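# Zip the near side of the suitcase closed

## Task

Pull the zipper on the suitcase side that is nearest the robot all the way closed, and finish with the suitcase resting flat on the table with the same face up as at the start.

## Robot and tools

Robot: two arms, left_arm and right_arm. The left arm carries a left hand and the right arm a right hand; the left hand mirrors the right one. Base positions in the scene frame: left_arm (+0.037, +0.494, +0.013) m, right_arm (+0.025, -0.448, +0.013) m, both almost unrotated. A camera stand sits behind the arms.

Scene frame: origin at table-top height, halfway between the nominal bases. +x points out over the table, +y toward left_arm, +z up. Image left/right does not match arm names. Hand positions, orientations (quat_wxyz), velocities and targets are all reported in this frame.

Hand point axes (right hand): +z runs along the straightened fingers toward the tips, +x crosses the palm away from the thumb, +y comes out of the palm face. On the left hand +x points toward the thumb. The palm face is at y = -0.062 m. Straight fingertips reach about 0.156 m past the hand point. A rigid mast near the wrist on the palm side can strike things. Fingertips have rubber caps; the rest is hard plastic.

A row is 48 numbers, each from -1 to 1, always for both arms: left dx, dy, dz, rx, ry, rz; then 16 left-hand motor values; left current_limit, left speed; then the same 24 for the right arm. The 16 motors, in order: index_mcp, index_abd, index_pip, index_dip, middle_mcp, middle_abd, middle_pip, middle_dip, ring_mcp, ring_abd, ring_pip, ring_dip, thumb_cmc, thumb_axl, thumb_mcp, thumb_ipl.

Pose numbers are offsets, not poses. They are measured from that arm's Hand target at the start of the action or move, along scene axes. 1.0 = 0.6 m of travel or 180 degrees. rx, ry, rz form one rotation vector, turned about the Hand target position. In one action every row counts from the same start, not from the row before. Sending the same offset again moves further. All six zero re-requests the current Hand target.

Hand motor numbers are absolute goal angles, scaled between each hinge's two stops. Moving toward -1 curls a finger toward the palm (_mcp, _pip, _dip) or swings it sideways (_abd). Straight values: _mcp +0.75, _abd 0.00, _pip +0.58, _dip +0.70. For the thumb, cmc +0.71, axl +0.68, mcp +0.23, ipl +0.17; thumb_cmc toward -1 brings the thumb in front of the palm. current_limit maps -1..+1 to 0..550 mA, with a floor of 11 mA. speed sets the motor rate to (speed+1)/2 of 8.5 rad/s. Defaults are +0.4 and -0.6. A zero here is a real goal; to leave a hand unchanged, copy back its hand_goal, hand_current_limit and hand_speed.

Tools:
- execute_actions(actions, cameras): actions is a list of actions. Each action is up to 15 rows, one per 1/30 s step. A short action repeats its final row to fill 15 steps. Images are returned only for an empty list or when cameras names them.
- move(target, speed, blend, stop_force, zero, blocking, cameras): target is one 48-number row or a list of up to 15 rows. In a list, every row is an offset from the same starting Hand targets. speed is m/s (0.002 to 3.6, default 0.25); turns may go up to twice that in rad/s. blend is a corner radius in m (0 means stop at each point). stop_force is 3 to 120 N and ends an arm's path when its wrist sensor feels that much opposing push. zero (default true) re-zeros that sensor first. blocking=false returns early, but cannot be combined with stop_force. The whole move is capped at 10 s. The result ends with a move: line, e.g. done, off_target, moving, held or fault, plus limits such as paced or held.
- wait(seconds 0 to 10, cameras): lets time pass while the arms hold their commands.
- stop(cameras): brakes a running move.
- zoom_image(camera, region): camera is cam_high, cam_left_wrist or cam_right_wrist. region is [x0, y0, x1, y1] in that image's pixels, at most 504 by 504.
- zero_wrist_force(arm): re-zeros that arm's force/torque sensor.
- finished_scene(scene=1): ends the scene for good; the zip must stay closed with no robot help.

Results give per arm: joint positions, torques and velocities; end_effector_position (m) and orientation; Hand target, which is where the next offsets start from; wrist force and torque along the hand's own axes, plus the peak since the last reading. For the hand they give hand_goal, hand_measured, hand_current_ma, hand_state (moving, goal, blocked, overload), current limit and speed, and motor temperatures. A hand point often rests slightly short of its target; if it still falls short, send the remaining distance as an offset. Orientation commands are clipped to within 32 degrees of the measured one.

Cameras: cam_high is fixed, overhead and behind; cam_left_wrist and cam_right_wrist ride on the hands. All images are 672x504.

Cautions: the arms are stiff. Aiming even slightly past a firm contact, or moving fast into one, can cause a fault stop lasting 10 s. That happens at about 150 N of outside force, or at the torque limits (135 N m on big joints, 25.2 N m on the wrist joints). Use slow approaches with stop_force and steer around each arm's own base. Keep the arms and hands from touching each other. A finger motor at 495 mA or more for 5 s shuts down. Motors at 85 °C lock the arm, so don't push steadily against unreachable poses. Don't slam, drop or shove the suitcase, and never let anything leave the table.

Each tool is called after "Call:" by a JSON object that holds its "fn" and its "kwargs", one argument or row to a line.

## Session

Call:
{"fn": "execute_actions", "kwargs": {
  "actions": []
}}

Scene clock: 0.00 s.
left_arm: end_effector_position=(+0.2314, +0.2073, +0.3038) hand_goal=(+0.754, +0.000, +0.576, +0.696, +0.754, +0.000, +0.576, +0.696, +0.754, +0.000, +0.576, +0.696, +0.714, +0.678, +0.226, +0.168) hand_measured=(+0.754, +0.000, +0.576, +0.696, +0.754, +0.000, +0.576, +0.696, +0.754, +0.000, +0.576, +0.696, +0.714, +0.678, +0.226, +0.168) hand_current_ma=(+0, +0, +0, +0, +0, +0, +0, +0, +0, +0, +0, +0, +0, +0, +0, +0) hand_state=(goal, goal, goal, goal, goal, goal, goal, goal, goal, goal, goal, goal, goal, goal, goal, goal) hand_current_limit=0.40 hand_speed=-0.60 end_effector_quat_wxyz=(+0.549, +0.635, -0.537, -0.079) | right_arm: end_effector_position=(+0.2823, -0.1182, +0.3759) hand_goal=(+0.754, +0.000, +0.576, +0.696, +0.754, +0.000, +0.576, +0.696, +0.754, +0.000, +0.576, +0.696, +0.714, +0.678, +0.226, +0.168) hand_measured=(+0.754, +0.000, +0.576, +0.696, +0.754, +0.000, +0.576, +0.696, +0.754, +0.000, +0.576, +0.696, +0.714, +0.678, +0.226, +0.168) hand_current_ma=(+0, +0, +0, +0, +0, +0, +0, +0, +0, +0, +0, +0, +0, +0, +0, +0) hand_state=(goal, goal, goal, goal, goal, goal, goal, goal, goal, goal, goal, goal, goal, goal, goal, goal) hand_current_limit=0.40 hand_speed=-0.60 end_effector_quat_wxyz=(+0.296, -0.161, +0.941, +0.014)
Joint positions: left_arm=[3.08 -1.596 -2.078 -2.091 0.888 -2.929] | right_arm=[0.461 -2.219 2.247 -2.189 -1.698 -1.505]
Joint velocities: within noise
Joint torques (N m): no reading
Motor temperatures (°C): left_arm=[28 23 22 37 26 31] | right_arm=[23 28 26 34 29 34]
Wrist force (N): no reading
Wrist torque (N m): no reading
Wrist force, peak (N): no reading
Hand target: left_arm +0.2314, +0.2073, +0.3038; +0.549, +0.635, -0.537, -0.079 | right_arm +0.2823, -0.1182, +0.3759; +0.296, -0.161, +0.941, +0.014

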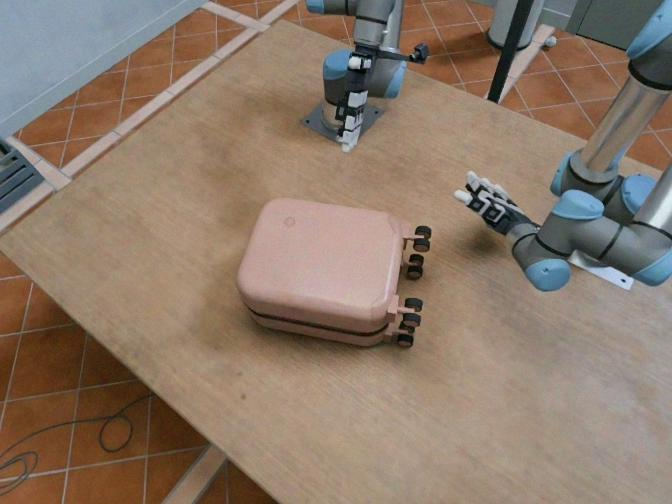

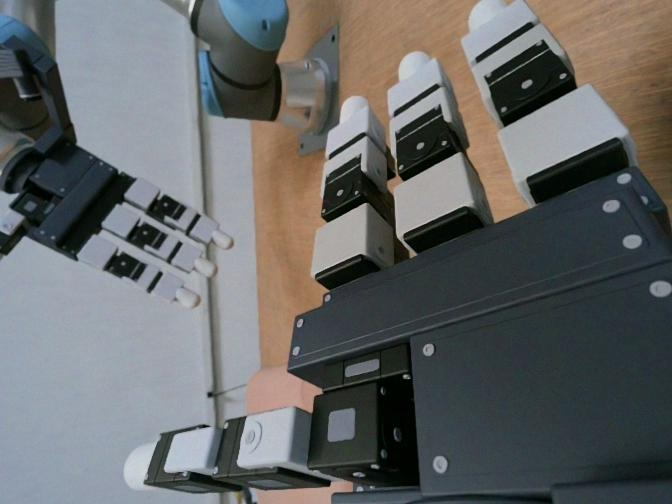

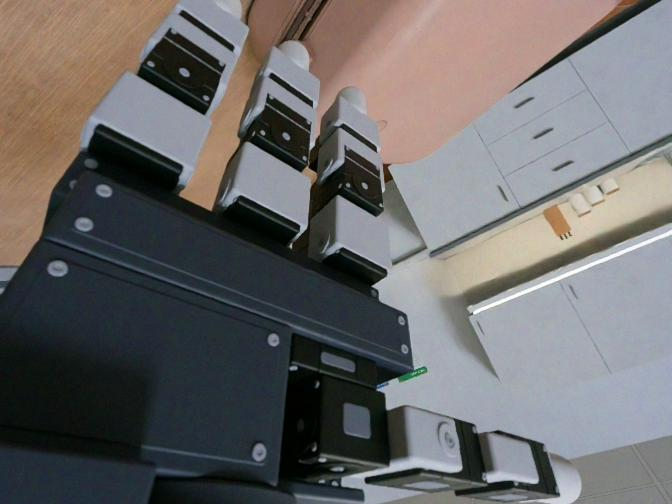

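Call:
{"fn": "zoom_image", "kwargs": {
  "camera": "cam_high",
  "region": [220, 180, 450, 360]
}}

Call:
{"fn": "zoom_image", "kwargs": {
  "camera": "cam_right_wrist",
  "region": [200, 0, 672, 200]
}}

Scaled by 2.191 from the camera's 672x504 image, which has a finer 960x720 frame.

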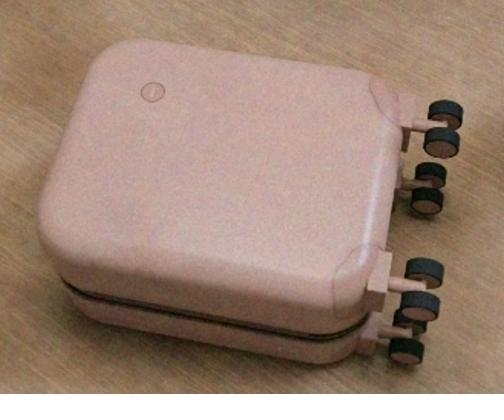

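Scaled by 1.068 from the camera's 672x504 image, which has a finer 960x720 frame.

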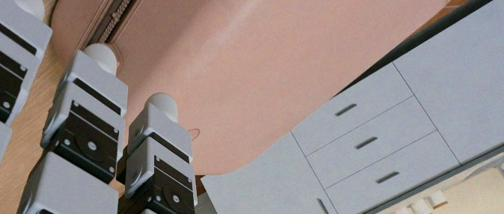

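Call:
{"fn": "move", "kwargs": {
  "target": [0,0,0,0,0,0,0.754,0,0.576,0.696,0.754,0,0.576,0.696,0.754,0,0.576,0.696,0.714,0.678,0.226,0.168,0.4,-0.6,-0.075,-0.2017,-0.16,0,0,0.222,0.754,0,0.576,0.696,0.754,0,0.576,0.696,0.754,0,0.576,0.696,0.714,0.678,0.226,0.168,0.4,-0.6],
  "cameras": ["all"]
}}

Scene clock: 3.50 s.
left_arm: end_effector_position=(+0.2314, +0.2073, +0.3038) hand_goal=(+0.754, +0.000, +0.576, +0.696, +0.754, +0.000, +0.576, +0.696, +0.754, +0.000, +0.576, +0.696, +0.714, +0.678, +0.226, +0.168) hand_measured=(+0.758, +0.000, +0.576, +0.696, +0.760, +0.000, +0.576, +0.696, +0.758, +0.000, +0.576, +0.696, +0.718, +0.678, +0.226, +0.168) hand_current_ma=(+3, +0, +0, +0, +4, +0, +0, +0, +3, +0, +0, +0, +3, +0, +0, +0) hand_state=(goal, goal, goal, goal, goal, goal, goal, goal, goal, goal, goal, goal, goal, goal, goal, goal) hand_current_limit=0.40 hand_speed=-0.60 end_effector_quat_wxyz=(+0.549, +0.635, -0.537, -0.079) | right_arm: end_effector_position=(+0.2374, -0.2392, +0.2800) hand_goal=(+0.754, +0.000, +0.576, +0.696, +0.754, +0.000, +0.576, +0.696, +0.754, +0.000, +0.576, +0.696, +0.714, +0.678, +0.226, +0.168) hand_measured=(+0.754, +0.000, +0.576, +0.696, +0.754, +0.000, +0.576, +0.696, +0.754, +0.000, +0.576, +0.696, +0.714, +0.678, +0.224, +0.168) hand_current_ma=(-1, +0, +1, +0, -1, +0, +1, +0, -1, +0, +1, +0, +0, -1, -3, +0) hand_state=(goal, goal, goal, goal, goal, goal, goal, goal, goal, goal, goal, goal, goal, goal, goal, goal) hand_current_limit=0.40 hand_speed=-0.60 end_effector_quat_wxyz=(+0.273, -0.473, +0.830, +0.114)
Joint positions: left_arm=[3.08 -1.596 -2.078 -2.091 0.888 -2.929] | right_arm=[-0.483 -2.496 2.443 -1.623 -0.978 -3.076]
Joint torques (N m): left_arm=[-0.14 18.06 19.26 0.02 -0.58 -0.06] | right_arm=[-8.35 3.27 -8.56 -0.44 3.55 -1.45]
Wrist force (N): left_arm=[0.1 0.0 0.2] | right_arm=[-0.5 0.0 0.2]
Wrist torque (N m): left_arm=[-0.02 -0.01 0.01] | right_arm=[-0.02 0.05 -0.02]
Wrist force, peak (N): left_arm=[0.5 -0.1 0.1] | right_arm=[-0.5 0.7 -0.2]
Hand target: left_arm +0.2314, +0.2073, +0.3038; +0.549, +0.635, -0.537, -0.079 | right_arm +0.2373, -0.2392, +0.2799; +0.273, -0.473, +0.830, +0.115
Off the commanded pose: left_arm 0.000 m, 0 deg | right_arm 0.000 m, 0 deg.
move: done
camera_calibration:
cam_right_wrist: T_world_to_cam=[[-0.197563, 0.894875, 0.40021, 0.185738], [0.332422, -0.32291, 0.886129, -0.465533], [0.922206, 0.308105, -0.233681, 0.0442012], [0, 0, 0, 1]] pos_world=[0.150686, -0.330156, 0.348517]

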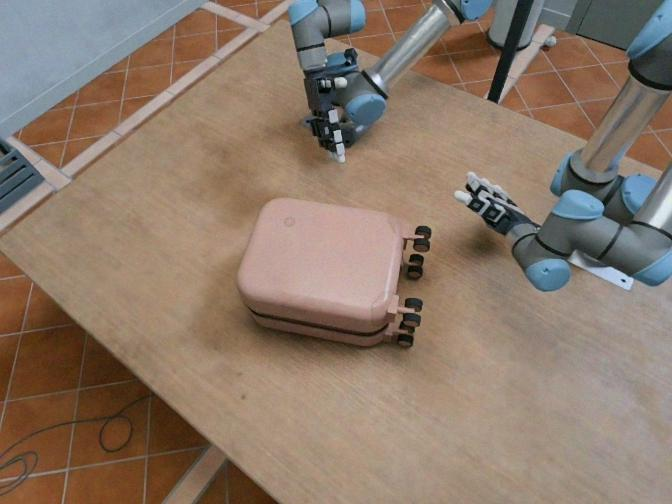

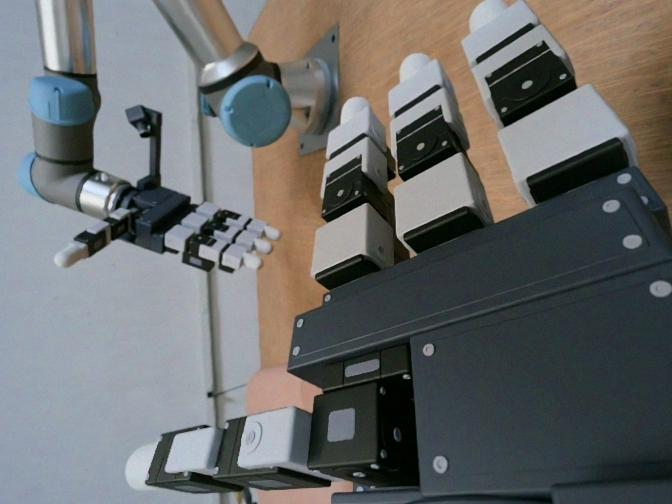

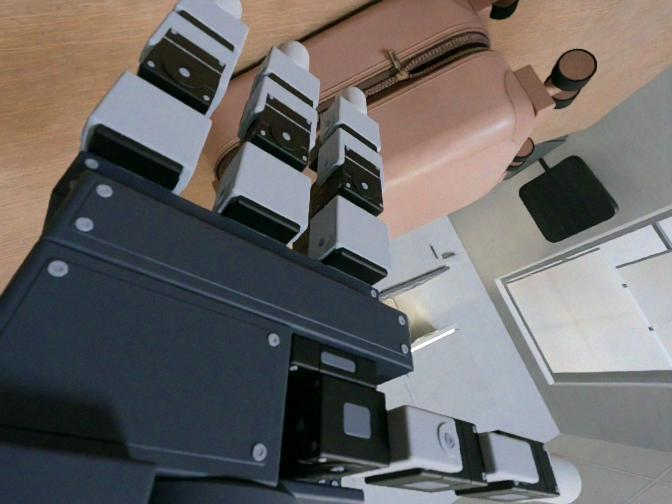

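Call:
{"fn": "zoom_image", "kwargs": {
  "camera": "cam_right_wrist",
  "region": [280, 0, 540, 195]
}}

Call:
{"fn": "zoom_image", "kwargs": {
  "camera": "cam_right_wrist",
  "region": [340, 20, 500, 140]
}}

Scaled by 1.938 from the camera's 672x504 image, which has a finer 960x720 frame.

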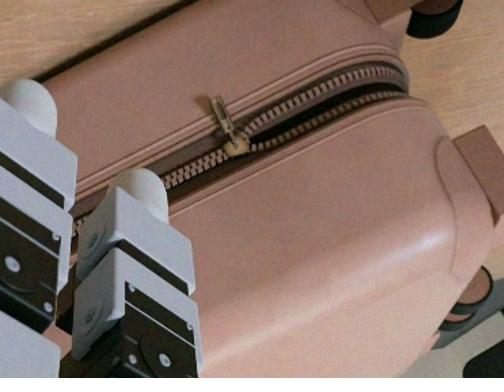

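Scaled by 3.150 from the camera's 672x504 image, which has a finer 960x720 frame.

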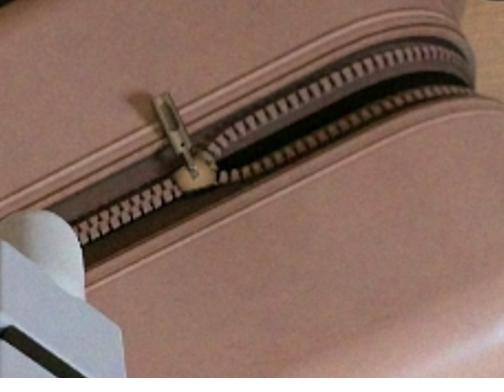

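Call:
{"fn": "move", "kwargs": {
  "target": [
    [0.08,-0.1,0.25,0.12,-0.1,0.03,0.754,0,0.576,0.696,0.754,0,0.576,0.696,0.754,0,0.576,0.696,0.714,0.678,0.226,0.168,0.4,-0.6,0,0,0,0,0,0,0.754,0,0.576,0.696,0.754,0,0.576,0.696,0.754,0,0.576,0.696,0.714,0.678,0.226,0.168,0.4,-0.6],
    [0.3143,-0.4872,0.2,0.284,-0.2458,0.0739,0.754,0,0.576,0.696,0.754,0,0.576,0.696,0.754,0,0.576,0.696,0.714,0.678,0.226,0.168,0.4,-0.6,0,0,0,0,0,0,0.754,0,0.576,0.696,0.754,0,0.576,0.696,0.754,0,0.576,0.696,0.714,0.678,0.226,0.168,0.4,-0.6]
  ],
  "blend": 0.05,
  "cameras": ["all"]
}}

Scene clock: 10.47 s.
left_arm: end_effector_position=(+0.4200, -0.0850, +0.4238) hand_goal=(+0.754, +0.000, +0.576, +0.696, +0.754, +0.000, +0.576, +0.696, +0.754, +0.000, +0.576, +0.696, +0.714, +0.678, +0.226, +0.168) hand_measured=(+0.756, +0.000, +0.576, +0.696, +0.756, +0.000, +0.576, +0.696, +0.756, +0.000, +0.576, +0.696, +0.716, +0.678, +0.224, +0.168) hand_current_ma=(+0, +0, +0, +0, +1, +0, +0, +0, +0, +0, +0, +0, +1, +0, -2, +0) hand_state=(goal, goal, goal, goal, goal, goal, goal, goal, goal, goal, goal, goal, goal, goal, goal, goal) hand_current_limit=0.40 hand_speed=-0.60 end_effector_quat_wxyz=(+0.000, +0.842, -0.540, +0.000) | right_arm: end_effector_position=(+0.2373, -0.2392, +0.2799) hand_goal=(+0.754, +0.000, +0.576, +0.696, +0.754, +0.000, +0.576, +0.696, +0.754, +0.000, +0.576, +0.696, +0.714, +0.678, +0.226, +0.168) hand_measured=(+0.754, +0.000, +0.576, +0.696, +0.754, +0.000, +0.576, +0.696, +0.754, +0.000, +0.576, +0.696, +0.714, +0.678, +0.224, +0.168) hand_current_ma=(-1, +0, +1, +0, -1, +0, +1, +0, -1, +0, +1, +0, +0, -1, -3, +0) hand_state=(goal, goal, goal, goal, goal, goal, goal, goal, goal, goal, goal, goal, goal, goal, goal, goal) hand_current_limit=0.40 hand_speed=-0.60 end_effector_quat_wxyz=(+0.273, -0.473, +0.830, +0.115)
Joint positions: left_arm=[2.441 -2.059 -0.817 -1.837 1.571 -4.238] | right_arm=[-0.483 -2.497 2.443 -1.622 -0.978 -3.076]
Joint torques (N m): left_arm=[-7.19 31.07 31.06 0.48 1.32 -2.34] | right_arm=[-8.25 4.23 -8.19 -0.32 3.8 -1.62]
Wrist force (N): left_arm=[-0.4 1.2 -0.1] | right_arm=[-0.4 -0.1 0.3]
Wrist torque (N m): left_arm=[-0.10 0.14 0.11] | right_arm=[-0.05 0.03 0.00]
Wrist force, peak (N): left_arm=[0.2 1.4 0.2] | right_arm=[-0.7 0.1 0.2]
Hand target: left_arm +0.4200, -0.0850, +0.4238; +0.000, +0.842, -0.540, +0.000 | right_arm +0.2373, -0.2392, +0.2799; +0.273, -0.473, +0.830, +0.115
Off the commanded pose: left_arm 0.000 m, 0 deg | right_arm 0.000 m, 0 deg.
move: done
camera_calibration:
cam_left_wrist: T_world_to_cam=[[0.246207, 0.967091, -0.0641643, -0.022178], [0.635455, -0.111081, 0.764106, -0.660377], [0.731833, -0.228902, -0.641892, 0.065657], [0, 0, 0, 1]] pos_world=[0.37705, -0.0368781, 0.54532]
cam_right_wrist: T_world_to_cam=[[-0.197528, 0.894839, 0.400308, 0.185688], [0.332443, -0.323008, 0.886085, -0.465553], [0.922206, 0.308107, -0.23368, 0.0442014], [0, 0, 0, 1]] pos_world=[0.150686, -0.330157, 0.348517]

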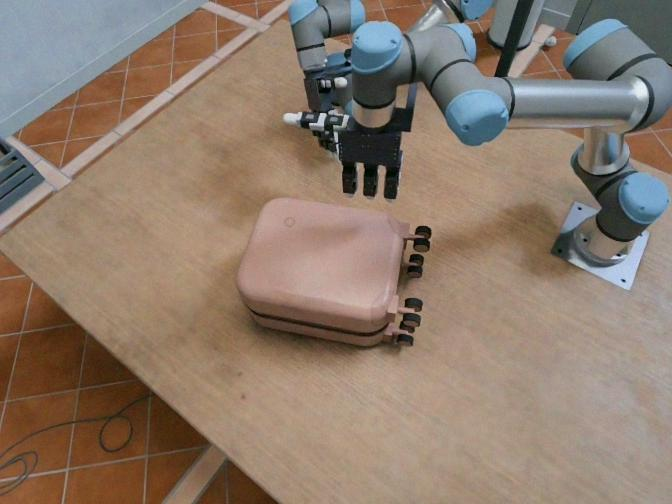

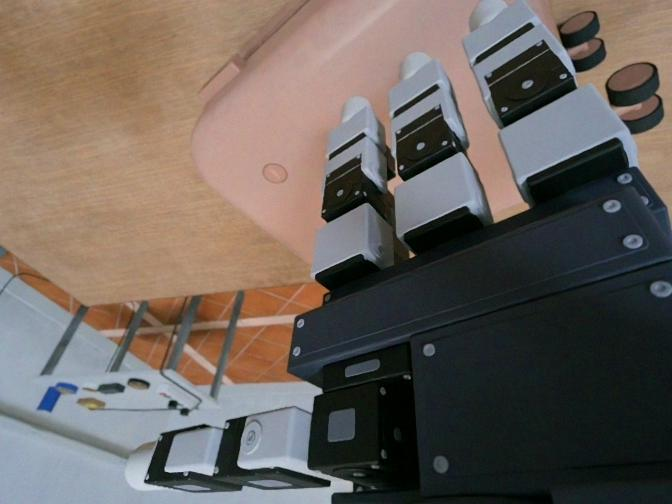

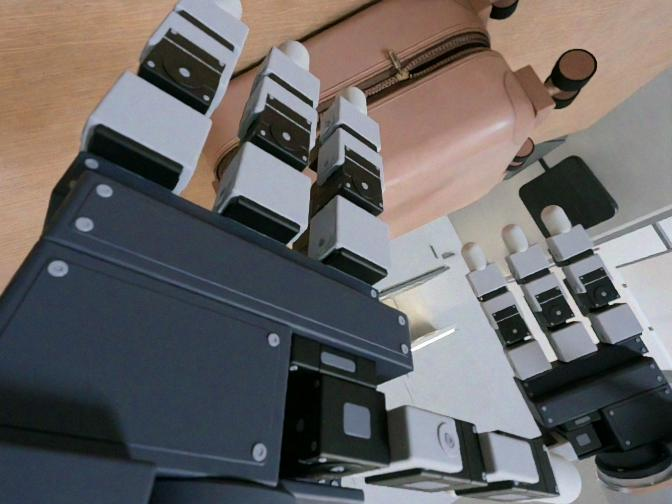

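Call:
{"fn": "zoom_image", "kwargs": {
  "camera": "cam_left_wrist",
  "region": [150, 0, 400, 200]
}}

Call:
{"fn": "zoom_image", "kwargs": {
  "camera": "cam_right_wrist",
  "region": [380, 0, 620, 180]
}}

Scaled by 2.016 from the camera's 672x504 image, which has a finer 960x720 frame.

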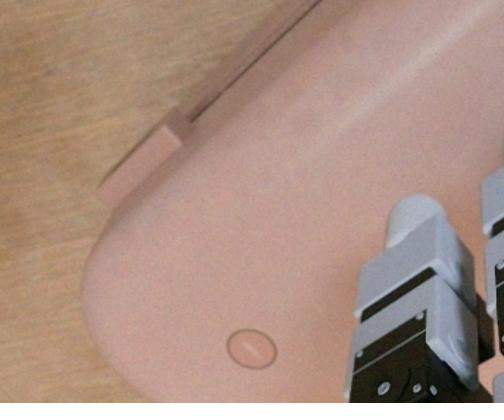

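Scaled by 2.100 from the camera's 672x504 image, which has a finer 960x720 frame.

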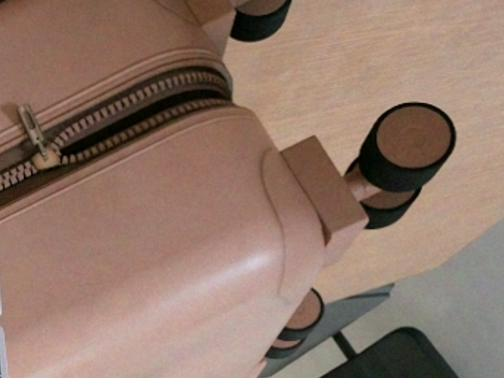

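Call:
{"fn": "move", "kwargs": {
  "target": [0,0,0,0,0,0,0.754,0,0.576,0.696,0.754,0,0.576,0.696,0.754,0,0.576,0.696,0.714,0.678,0.226,0.168,0.4,-0.6,0.05,-0.08,0.05,0,0,0,0.99,0,0.98,0.98,0.99,0,0.98,0.98,0.99,0,0.98,0.98,0.714,0.678,0.226,0.168,0.4,-0.2],
  "cameras": ["cam_right_wrist"]
}}

Scene clock: 12.13 s.
left_arm: end_effector_position=(+0.4200, -0.0850, +0.4238) hand_goal=(+0.754, +0.000, +0.576, +0.696, +0.754, +0.000, +0.576, +0.696, +0.754, +0.000, +0.576, +0.696, +0.714, +0.678, +0.226, +0.168) hand_measured=(+0.756, +0.000, +0.576, +0.696, +0.756, +0.000, +0.576, +0.696, +0.756, +0.000, +0.576, +0.696, +0.716, +0.678, +0.224, +0.168) hand_current_ma=(+0, +0, +0, +0, +1, +0, +0, +0, +0, +0, +0, +0, +1, +0, -2, +0) hand_state=(goal, goal, goal, goal, goal, goal, goal, goal, goal, goal, goal, goal, goal, goal, goal, goal) hand_current_limit=0.40 hand_speed=-0.60 end_effector_quat_wxyz=(+0.000, +0.842, -0.540, +0.000) | right_arm: end_effector_position=(+0.2673, -0.2872, +0.3099) hand_goal=(+0.990, +0.000, +0.980, +0.980, +0.990, +0.000, +0.980, +0.980, +0.990, +0.000, +0.980, +0.980, +0.714, +0.678, +0.226, +0.168) hand_measured=(+0.980, +0.000, +0.974, +0.976, +0.980, +0.000, +0.974, +0.976, +0.980, +0.000, +0.974, +0.976, +0.714, +0.678, +0.224, +0.168) hand_current_ma=(-24, +0, -11, -5, -22, +0, -12, -5, -21, +0, -11, -6, +0, -1, -4, +0) hand_state=(goal, goal, goal, goal, goal, goal, goal, goal, goal, goal, goal, goal, goal, goal, goal, goal) hand_current_limit=0.40 hand_speed=-0.20 end_effector_quat_wxyz=(+0.273, -0.473, +0.830, +0.115)
Joint positions: left_arm=[2.441 -2.059 -0.816 -1.837 1.572 -4.238] | right_arm=[-0.627 -2.381 2.321 -1.518 -0.97 -3.25]
Joint torques (N m): left_arm=[-6.81 30.92 31.24 0.17 1.27 -2.34] | right_arm=[-6.92 15.09 -34.49 -0.26 3.79 -1.39]
Wrist force (N): left_arm=[-0.7 1.2 0.0] | right_arm=[-0.3 -0.1 0.1]
Wrist torque (N m): left_arm=[-0.10 0.17 0.09] | right_arm=[-0.07 0.00 0.05]
Wrist force, peak (N): left_arm=[-0.6 1.4 0.0] | right_arm=[-0.6 1.5 0.3]
Hand target: left_arm +0.4200, -0.0850, +0.4238; +0.000, +0.842, -0.540, +0.000 | right_arm +0.2673, -0.2872, +0.3099; +0.273, -0.473, +0.830, +0.115
Off the commanded pose: left_arm 0.000 m, 0 deg | right_arm 0.000 m, 0 deg.
move: done
camera_calibration:
cam_right_wrist: T_world_to_cam=[[-0.197563, 0.894875, 0.40021, 0.222523], [0.332422, -0.32291, 0.886129, -0.517557], [0.922206, 0.308105, -0.233681, 0.0383037], [0, 0, 0, 1]] pos_world=[0.180686, -0.378056, 0.378517]
Images, in order (width x height): cam_right_wrist 672x504.

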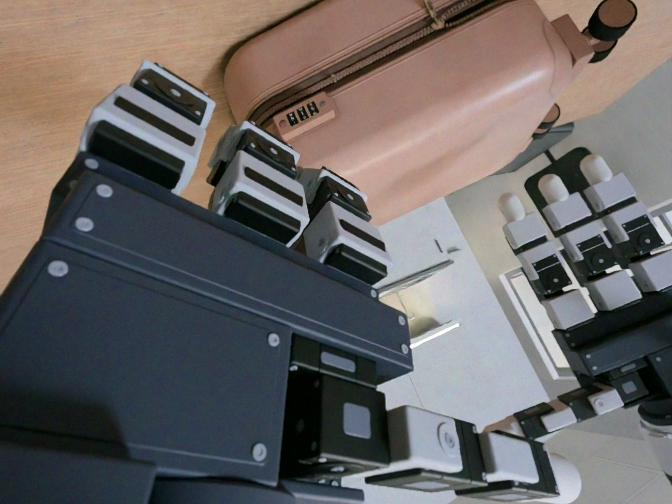

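Call:
{"fn": "zoom_image", "kwargs": {
  "camera": "cam_right_wrist",
  "region": [220, 0, 560, 200]
}}

Call:
{"fn": "zoom_image", "kwargs": {
  "camera": "cam_right_wrist",
  "region": [400, 0, 560, 100]
}}

Scaled by 1.482 from the camera's 672x504 image, which has a finer 960x720 frame.

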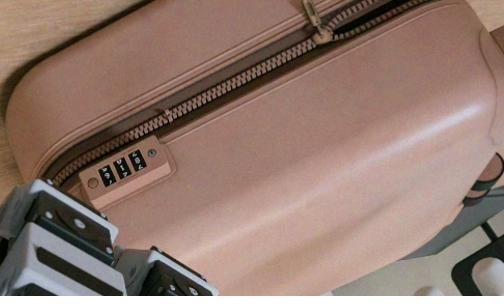

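Scaled by 3.150 from the camera's 672x504 image, which has a finer 960x720 frame.

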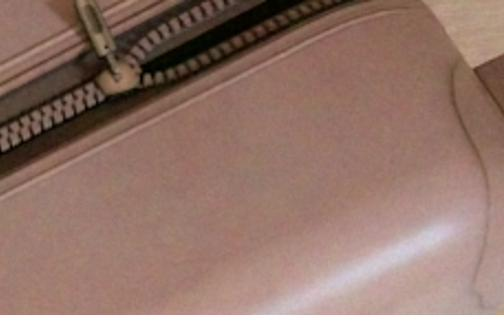

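Call:
{"fn": "move", "kwargs": {
  "target": [-0.1167,0.425,-0.2067,0,0,-0.1667,0.99,0,0.98,0.98,0.99,0,0.98,0.98,0.99,0,0.98,0.98,0.714,0.678,0.226,0.168,0.4,-0.2,0,0,0,0,0,0,0.99,0,0.98,0.98,0.99,0,0.98,0.98,0.99,0,0.98,0.98,0.714,0.678,0.226,0.168,0.4,-0.2],
  "cameras": ["cam_left_wrist"]
}}

Scene clock: 15.07 s.
left_arm: end_effector_position=(+0.3500, +0.1699, +0.2998) hand_goal=(+0.990, +0.000, +0.980, +0.980, +0.990, +0.000, +0.980, +0.980, +0.990, +0.000, +0.980, +0.980, +0.714, +0.678, +0.226, +0.168) hand_measured=(+0.982, +0.000, +0.972, +0.976, +0.980, +0.000, +0.974, +0.976, +0.980, +0.000, +0.974, +0.976, +0.716, +0.678, +0.224, +0.168) hand_current_ma=(-8, +0, -6, -2, -10, +0, -5, -2, -9, +0, -5, -2, +1, +0, -2, +0) hand_state=(goal, goal, goal, goal, goal, goal, goal, goal, goal, goal, goal, goal, goal, goal, goal, goal) hand_current_limit=0.40 hand_speed=-0.20 end_effector_quat_wxyz=(+0.000, -0.673, +0.739, +0.000) | right_arm: end_effector_position=(+0.2673, -0.2872, +0.3099) hand_goal=(+0.990, +0.000, +0.980, +0.980, +0.990, +0.000, +0.980, +0.980, +0.990, +0.000, +0.980, +0.980, +0.714, +0.678, +0.226, +0.168) hand_measured=(+0.980, +0.000, +0.974, +0.976, +0.980, +0.000, +0.974, +0.976, +0.980, +0.000, +0.974, +0.976, +0.714, +0.678, +0.224, +0.168) hand_current_ma=(-24, +0, -11, -5, -22, +0, -12, -5, -21, +0, -11, -6, +0, -1, -4, +0) hand_state=(goal, goal, goal, goal, goal, goal, goal, goal, goal, goal, goal, goal, goal, goal, goal, goal) hand_current_limit=0.40 hand_speed=-0.20 end_effector_quat_wxyz=(+0.273, -0.473, +0.830, +0.115)
Joint positions: left_arm=[2.714 -1.576 -1.747 -1.389 1.572 -3.441] | right_arm=[-0.627 -2.381 2.321 -1.518 -0.97 -3.25]
Joint torques (N m): left_arm=[6.26 33.79 17.76 4.46 -1.54 1.99] | right_arm=[-8.09 10.46 -34.35 -0.51 3.76 -1.64]
Wrist force (N): left_arm=[-0.4 0.8 -0.3] | right_arm=[-0.4 -0.1 0.2]
Wrist torque (N m): left_arm=[-0.20 0.11 0.02] | right_arm=[-0.06 0.01 0.04]
Wrist force, peak (N): left_arm=[-0.4 2.8 0.1] | right_arm=[-0.7 -0.2 -0.1]
Hand target: left_arm +0.3500, +0.1700, +0.2998; +0.000, -0.673, +0.739, +0.000 | right_arm +0.2673, -0.2872, +0.3099; +0.273, -0.473, +0.830, +0.115
Off the commanded pose: left_arm 0.000 m, 0 deg | right_arm 0.000 m, 0 deg.
move: done
camera_calibration:
cam_left_wrist: T_world_to_cam=[[0.696747, 0.71446, -0.0639544, -0.374275], [0.494727, -0.414068, 0.764063, -0.392096], [0.519411, -0.563999, -0.641963, 0.226913], [0, 0, 0, 1]] pos_world=[0.336894, 0.233029, 0.42132]
Images, in order (width x height): cam_left_wrist 672x504.

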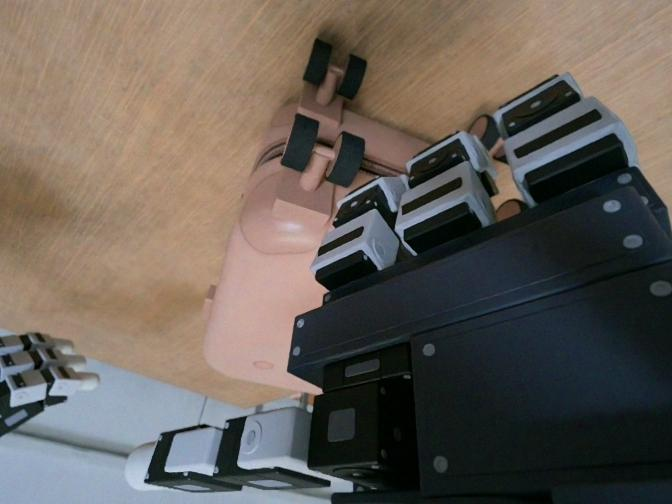

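Call:
{"fn": "zoom_image", "kwargs": {
  "camera": "cam_left_wrist",
  "region": [200, 30, 440, 220]
}}

Call:
{"fn": "zoom_image", "kwargs": {
  "camera": "cam_left_wrist",
  "region": [230, 100, 350, 200]
}}

Scaled by 2.100 from the camera's 672x504 image, which has a finer 960x720 frame.

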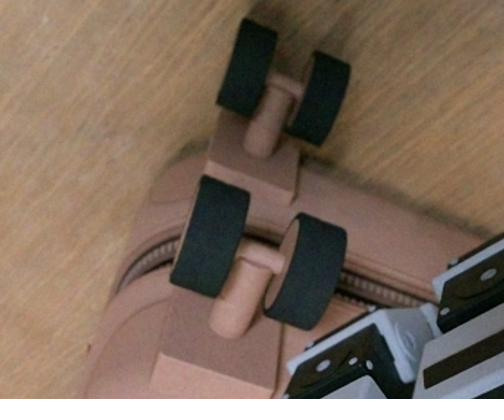

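Scaled by 4.200 from the camera's 672x504 image, which has a finer 960x720 frame.

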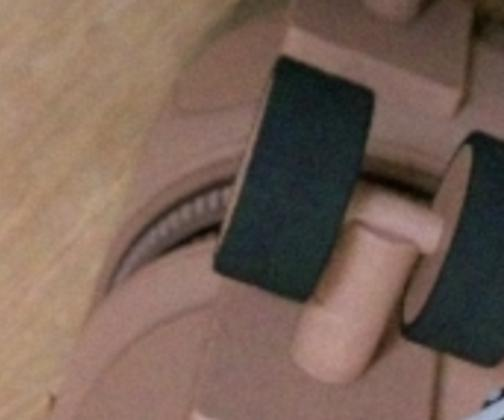

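Call:
{"fn": "move", "kwargs": {
  "target": [
    [0,0,0,0,0,0,0.99,0,0.98,0.98,0.99,0,0.98,0.98,0.99,0,0.98,0.98,0.714,0.678,0.226,0.168,0.4,-0.2,0.03,0.22,-0.15,0.04,-0.02,-0.12,0.99,0,0.212,0.507,0.99,0,0.98,0.98,0.99,0,0.98,0.98,0.714,0.678,0.226,0.168,0.7,-0.2],
    [0,0,0,0,0,0,0.99,0,0.98,0.98,0.99,0,0.98,0.98,0.99,0,0.98,0.98,0.714,0.678,0.226,0.168,0.4,-0.2,0.104,0.3518,-0.241,0.0542,-0.0285,-0.184,0.99,0,0.212,0.507,0.99,0,0.98,0.98,0.99,0,0.98,0.98,0.714,0.678,0.226,0.168,0.7,-0.2]
  ],
  "blend": 0.03,
  "speed": 0.2,
  "cameras": ["all"]
}}

Scene clock: 18.20 s.
left_arm: end_effector_position=(+0.3500, +0.1700, +0.2998) hand_goal=(+0.990, +0.000, +0.980, +0.980, +0.990, +0.000, +0.980, +0.980, +0.990, +0.000, +0.980, +0.980, +0.714, +0.678, +0.226, +0.168) hand_measured=(+0.982, +0.000, +0.972, +0.976, +0.980, +0.000, +0.974, +0.976, +0.980, +0.000, +0.974, +0.976, +0.716, +0.678, +0.224, +0.168) hand_current_ma=(-8, +0, -6, -2, -10, +0, -5, -2, -9, +0, -5, -2, +1, +0, -2, +0) hand_state=(goal, goal, goal, goal, goal, goal, goal, goal, goal, goal, goal, goal, goal, goal, goal, goal) hand_current_limit=0.40 hand_speed=-0.20 end_effector_quat_wxyz=(+0.000, -0.673, +0.739, +0.000) | right_arm: end_effector_position=(+0.2660, -0.1811, +0.2316) hand_goal=(+0.990, +0.000, +0.212, +0.508, +0.990, +0.000, +0.980, +0.980, +0.990, +0.000, +0.980, +0.980, +0.714, +0.678, +0.226, +0.168) hand_measured=(+0.986, -0.002, +0.214, +0.510, +0.984, -0.002, +0.976, +0.978, +0.984, -0.002, +0.976, +0.976, +0.714, +0.678, +0.224, +0.168) hand_current_ma=(-5, -2, +3, +4, -9, -1, -8, -4, -9, -1, -7, -5, +0, -1, -6, +0) hand_state=(goal, goal, goal, goal, goal, goal, goal, goal, goal, goal, goal, goal, goal, goal, goal, goal) hand_current_limit=0.70 hand_speed=-0.20 end_effector_quat_wxyz=(+0.353, -0.313, +0.870, +0.145)
Joint positions: left_arm=[2.715 -1.576 -1.747 -1.389 1.572 -3.441] | right_arm=[-0.325 -2.521 2.75 -2.24 -0.901 -2.448]
Joint torques (N m): left_arm=[7.1 32.87 17.47 4.73 -1.32 2.12] | right_arm=[-9.18 4.84 -34.33 -0.64 3.81 -1.79]
Wrist force (N): left_arm=[-0.3 0.7 -0.4] | right_arm=[-0.6 0.2 0.8]
Wrist torque (N m): left_arm=[-0.19 0.09 0.03] | right_arm=[-0.14 0.02 -0.03]
Wrist force, peak (N): left_arm=[-0.6 1.1 -0.3] | right_arm=[2.8 3.7 4.1]
Hand target: left_arm +0.3500, +0.1700, +0.2998; +0.000, -0.673, +0.739, +0.000 | right_arm +0.2660, -0.1812, +0.2316; +0.353, -0.313, +0.870, +0.145 (not the last commanded pose)
Off the commanded pose: left_arm 0.000 m, 0 deg | right_arm 0.140 m, 16 deg.
led back after a hold (right arm): the arm was led back toward your command in small steps, so it may still be short of it.
move: held (right_arm; a check stopped the path); path passed 0 of 2 targets; limits=held
pose unreachable (right arm): on one or more control steps of this call, first in action 0 (counted from 0), this arm could not follow its commanded pose, so it was not sent that pose on those steps. It may still have moved: this result reports where it is.
cause: moving toward the commanded pose would bring two parts of the arm too close to each other (joints 3 (elbow) and 4 (wrist 1) lie between them).
camera_calibration:
cam_left_wrist: T_world_to_cam=[[0.696859, 0.714348, -0.0639957, -0.374339], [0.494643, -0.414079, 0.764112, -0.392045], [0.519342, -0.564133, -0.641902, 0.226998], [0, 0, 0, 1]] pos_world=[0.336894, 0.233128, 0.42132]
cam_right_wrist: T_world_to_cam=[[0.0470095, 0.8168, 0.575002, 0.0390147], [0.154467, -0.574658, 0.803684, -0.392675], [0.986879, 0.0510378, -0.153183, -0.0938904], [0, 0, 0, 1]] pos_world=[0.15148, -0.252729, 0.278771]

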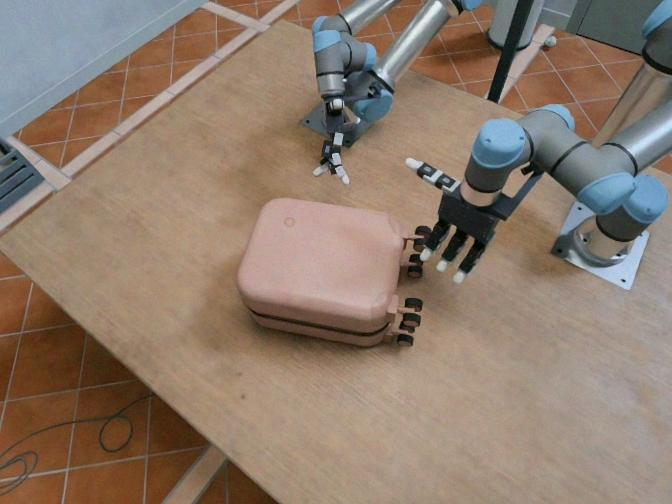

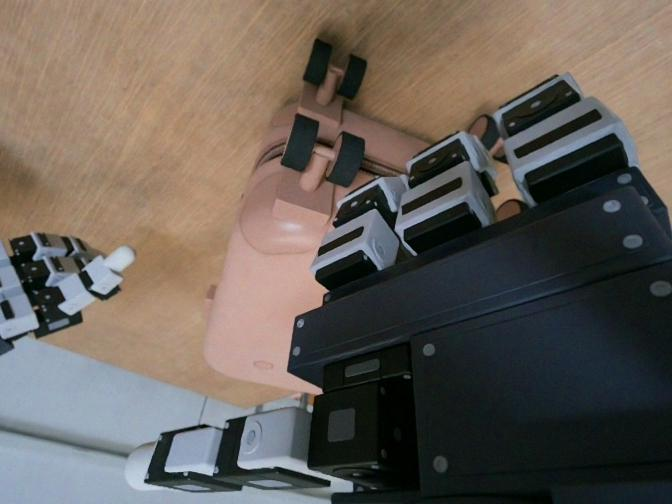

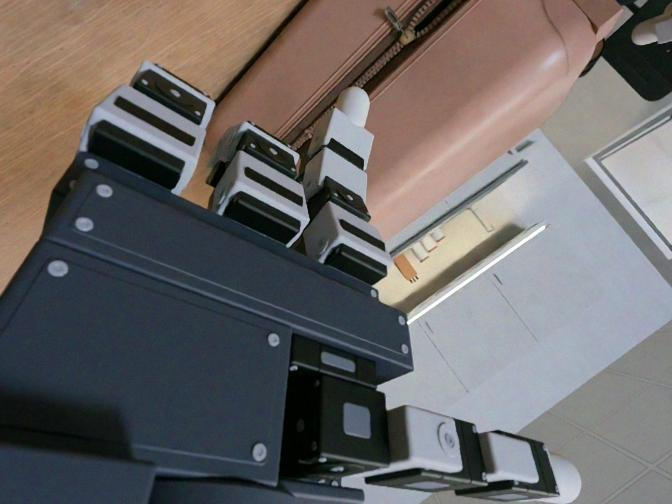

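Call:
{"fn": "move", "kwargs": {
  "target": [
    [0,0,0,0,0,0,0.99,0,0.98,0.98,0.99,0,0.98,0.98,0.99,0,0.98,0.98,0.714,0.678,0.226,0.168,0.4,-0.2,0.0567,0.102,0.114,-0.0719,0.0945,-0.0842,0.99,0,0.212,0.507,0.99,0,0.98,0.98,0.99,0,0.98,0.98,0.714,0.678,0.226,0.168,0.7,-0.2],
    [0,0,0,0,0,0,0.99,0,0.98,0.98,0.99,0,0.98,0.98,0.99,0,0.98,0.98,0.714,0.678,0.226,0.168,0.4,-0.2,0.1477,0.1942,-0.0782,-0.0719,0.0945,-0.0842,0.99,0,0.212,0.507,0.99,0,0.98,0.98,0.99,0,0.98,0.98,0.714,0.678,0.226,0.168,0.7,-0.2]
  ],
  "blend": 0.03,
  "speed": 0.2,
  "cameras": ["all"]
}}

Scene clock: 21.93 s.
left_arm: end_effector_position=(+0.3500, +0.1700, +0.2998) hand_goal=(+0.990, +0.000, +0.980, +0.980, +0.990, +0.000, +0.980, +0.980, +0.990, +0.000, +0.980, +0.980, +0.714, +0.678, +0.226, +0.168) hand_measured=(+0.982, +0.000, +0.972, +0.976, +0.980, +0.000, +0.974, +0.976, +0.980, +0.000, +0.974, +0.976, +0.716, +0.678, +0.224, +0.168) hand_current_ma=(-8, +0, -6, -2, -10, +0, -5, -2, -9, +0, -5, -2, +1, +0, -2, +0) hand_state=(goal, goal, goal, goal, goal, goal, goal, goal, goal, goal, goal, goal, goal, goal, goal, goal) hand_current_limit=0.40 hand_speed=-0.20 end_effector_quat_wxyz=(+0.000, -0.673, +0.739, +0.000) | right_arm: end_effector_position=(+0.3546, -0.0647, +0.1847) hand_goal=(+0.990, +0.000, +0.212, +0.508, +0.990, +0.000, +0.980, +0.980, +0.990, +0.000, +0.980, +0.980, +0.714, +0.678, +0.226, +0.168) hand_measured=(+0.986, -0.002, +0.214, +0.510, +0.984, -0.002, +0.976, +0.978, +0.984, -0.002, +0.976, +0.976, +0.714, +0.678, +0.224, +0.168) hand_current_ma=(-5, -2, +3, +4, -9, -1, -8, -4, -9, -1, -7, -5, +0, -1, -6, +0) hand_state=(goal, goal, goal, goal, goal, goal, goal, goal, goal, goal, goal, goal, goal, goal, goal, goal) hand_current_limit=0.70 hand_speed=-0.20 end_effector_quat_wxyz=(+0.199, -0.209, +0.956, +0.044)
Joint positions: left_arm=[2.715 -1.576 -1.747 -1.389 1.572 -3.441] | right_arm=[0.425 -1.685 2.38 -2.677 -1.562 -1.591]
Joint torques (N m): left_arm=[7.35 32.51 16.39 4.75 -1.25 2.14] | right_arm=[6.23 -6.42 -31.34 -4.65 -2.82 1.97]
Wrist force (N): left_arm=[-0.3 0.7 -0.4] | right_arm=[0.0 0.0 0.0]
Wrist torque (N m): left_arm=[-0.20 0.09 0.03] | right_arm=[-0.04 0.01 0.00]
Wrist force, peak (N): left_arm=[-0.5 1.0 -0.5] | right_arm=[-0.4 0.3 -1.0]
Hand target: left_arm +0.3500, +0.1700, +0.2998; +0.000, -0.673, +0.739, +0.000 | right_arm +0.3546, -0.0647, +0.1847; +0.199, -0.209, +0.956, +0.044
Off the commanded pose: left_arm 0.000 m, 0 deg | right_arm 0.000 m, 0 deg.
move: done
camera_calibration:
cam_left_wrist: T_world_to_cam=[[0.696859, 0.714348, -0.0639957, -0.374339], [0.494643, -0.414079, 0.764112, -0.392045], [0.519342, -0.564133, -0.641902, 0.226998], [0, 0, 0, 1]] pos_world=[0.336894, 0.233128, 0.42132]
cam_right_wrist: T_world_to_cam=[[0.406793, 0.857898, 0.313896, -0.109938], [0.268762, -0.440797, 0.856426, -0.34332], [0.87309, -0.264024, -0.409883, -0.12694], [0, 0, 0, 1]] pos_world=[0.247824, -0.0905342, 0.276507]

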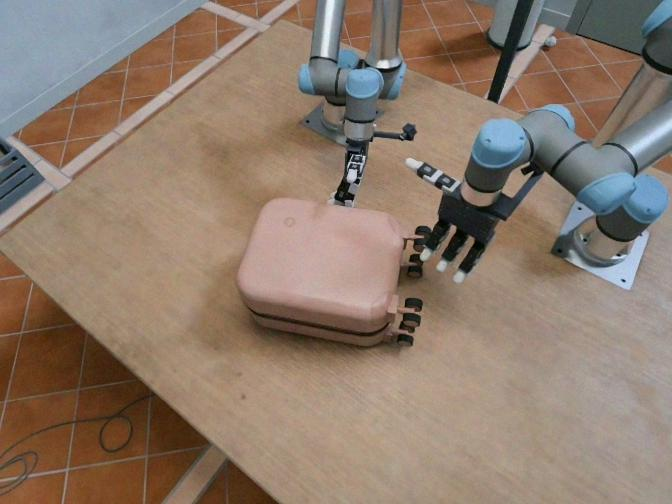

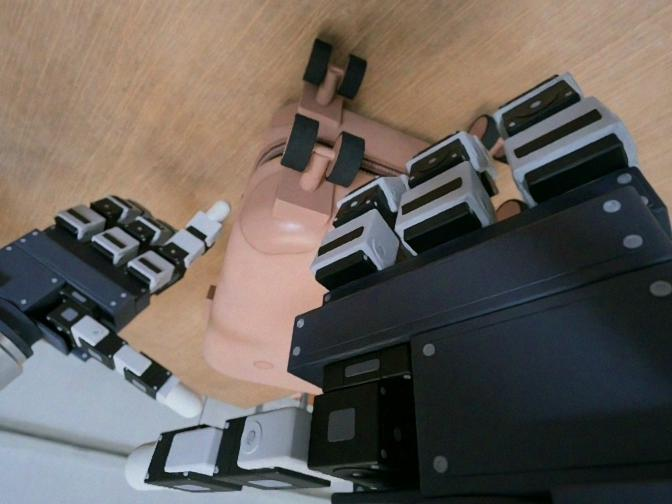

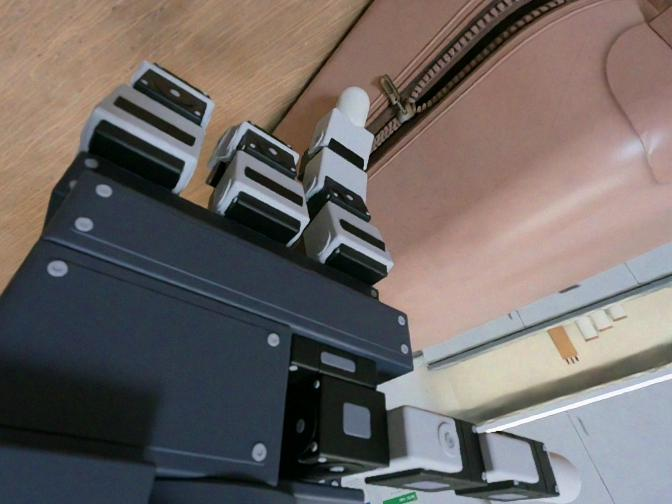

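Call:
{"fn": "zoom_image", "kwargs": {
  "camera": "cam_right_wrist",
  "region": [320, 30, 520, 180]
}}

Call:
{"fn": "zoom_image", "kwargs": {
  "camera": "cam_right_wrist",
  "region": [472, 0, 672, 200]
}}

Scaled by 2.520 from the camera's 672x504 image, which has a finer 960x720 frame.

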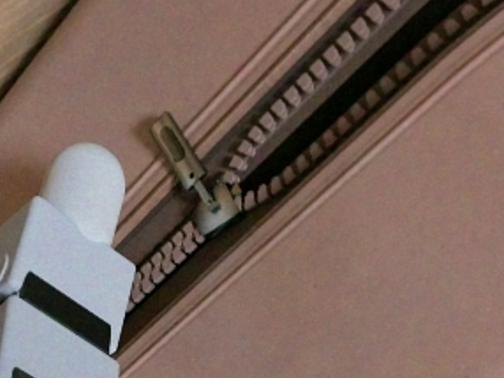

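Scaled by 2.520 from the camera's 672x504 image, which has a finer 960x720 frame.

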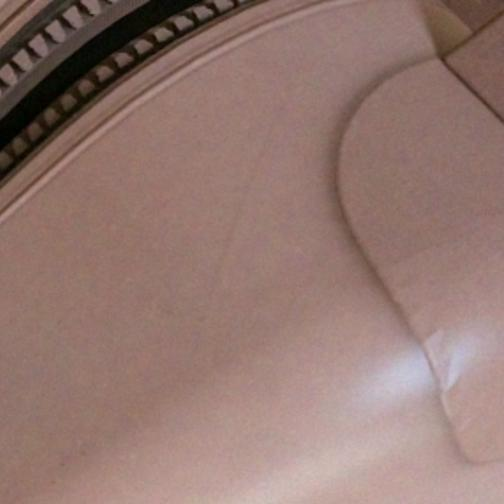

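Call:
{"fn": "move", "kwargs": {
  "target": [0,0,0,0,0,0,0.99,0,0.98,0.98,0.99,0,0.98,0.98,0.99,0,0.98,0.98,0.714,0.678,0.226,0.168,0.4,-0.2,0.0152,0.007,0.0233,0,0,0,0.99,0,0.212,0.507,0.99,0,0.98,0.98,0.99,0,0.98,0.98,0.714,0.678,0.226,0.168,0.7,-0.2],
  "speed": 0.05,
  "stop_force": 4,
  "cameras": ["cam_right_wrist","cam_left_wrist"]
}}

Call:
{"fn": "zoom_image", "kwargs": {
  "camera": "cam_right_wrist",
  "region": [320, 30, 520, 180]
}}

Call:
{"fn": "zoom_image", "kwargs": {
  "camera": "cam_left_wrist",
  "region": [180, 100, 330, 250]
}}

Scene clock: 24.20 s.
left_arm: end_effector_position=(+0.3500, +0.1700, +0.2998) hand_goal=(+0.990, +0.000, +0.980, +0.980, +0.990, +0.000, +0.980, +0.980, +0.990, +0.000, +0.980, +0.980, +0.714, +0.678, +0.226, +0.168) hand_measured=(+0.982, +0.000, +0.972, +0.976, +0.980, +0.000, +0.974, +0.976, +0.980, +0.000, +0.974, +0.976, +0.716, +0.678, +0.224, +0.168) hand_current_ma=(-8, +0, -6, -2, -10, +0, -5, -2, -9, +0, -5, -2, +1, +0, -2, +0) hand_state=(goal, goal, goal, goal, goal, goal, goal, goal, goal, goal, goal, goal, goal, goal, goal, goal) hand_current_limit=0.40 hand_speed=-0.20 end_effector_quat_wxyz=(+0.000, -0.673, +0.739, +0.000) | right_arm: end_effector_position=(+0.3637, -0.0605, +0.1987) hand_goal=(+0.990, +0.000, +0.212, +0.508, +0.990, +0.000, +0.980, +0.980, +0.990, +0.000, +0.980, +0.980, +0.714, +0.678, +0.226, +0.168) hand_measured=(+0.986, -0.002, +0.214, +0.510, +0.984, -0.002, +0.976, +0.978, +0.984, -0.002, +0.976, +0.976, +0.714, +0.678, +0.224, +0.168) hand_current_ma=(-5, -2, +3, +4, -9, -1, -8, -4, -9, -1, -7, -5, +0, -1, -6, +0) hand_state=(goal, goal, goal, goal, goal, goal, goal, goal, goal, goal, goal, goal, goal, goal, goal, goal) hand_current_limit=0.70 hand_speed=-0.20 end_effector_quat_wxyz=(+0.199, -0.209, +0.956, +0.044)
Joint positions: left_arm=[2.715 -1.576 -1.747 -1.389 1.572 -3.441] | right_arm=[0.426 -1.687 2.337 -2.631 -1.562 -1.59]
Joint torques (N m): left_arm=[6.59 32.88 16.67 4.73 -1.28 2.12] | right_arm=[6.91 -14.28 -31.3 -0.98 -2.65 1.99]
Wrist force (N): left_arm=[-0.5 0.8 -0.3] | right_arm=[-0.2 0.0 -0.1]
Wrist torque (N m): left_arm=[-0.19 0.12 0.02] | right_arm=[-0.03 0.04 -0.02]
Wrist force, peak (N): left_arm=[-0.5 0.9 -0.6] | right_arm=[-0.5 0.2 -0.3]
Hand target: left_arm +0.3500, +0.1700, +0.2998; +0.000, -0.673, +0.739, +0.000 | right_arm +0.3637, -0.0605, +0.1987; +0.199, -0.209, +0.956, +0.044
Off the commanded pose: left_arm 0.000 m, 0 deg | right_arm 0.000 m, 0 deg.
move: done
camera_calibration:
cam_left_wrist: T_world_to_cam=[[0.696859, 0.714348, -0.0639957, -0.374339], [0.494643, -0.414079, 0.764112, -0.392045], [0.519342, -0.564133, -0.641902, 0.226998], [0, 0, 0, 1]] pos_world=[0.336894, 0.233128, 0.42132]
cam_right_wrist: T_world_to_cam=[[0.406768, 0.857902, 0.313917, -0.121678], [0.268683, -0.440782, 0.856458, -0.355919], [0.873126, -0.264036, -0.4098, -0.12816], [0, 0, 0, 1]] pos_world=[0.257023, -0.0863341, 0.290507]
Images, in order (width x height): cam_left_wrist 672x504, cam_right_wrist 672x504.

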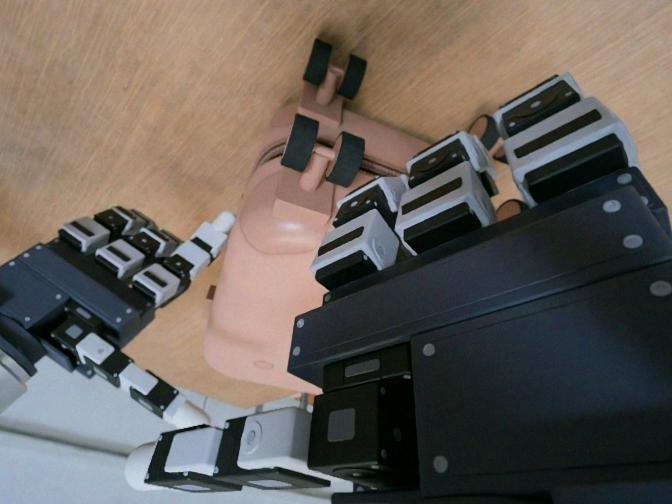

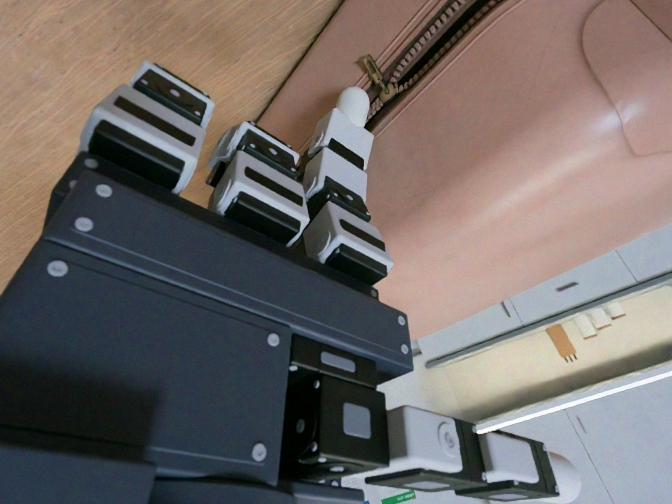

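Scaled by 2.520 from the camera's 672x504 image, which has a finer 960x720 frame.

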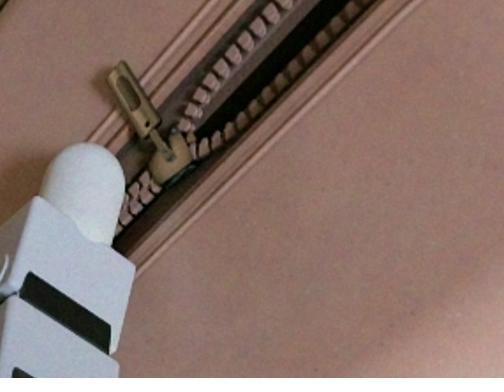

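Scaled by 3.360 from the camera's 672x504 image, which has a finer 960x720 frame.

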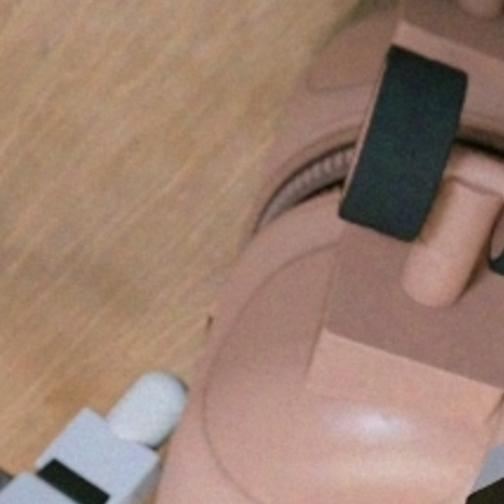

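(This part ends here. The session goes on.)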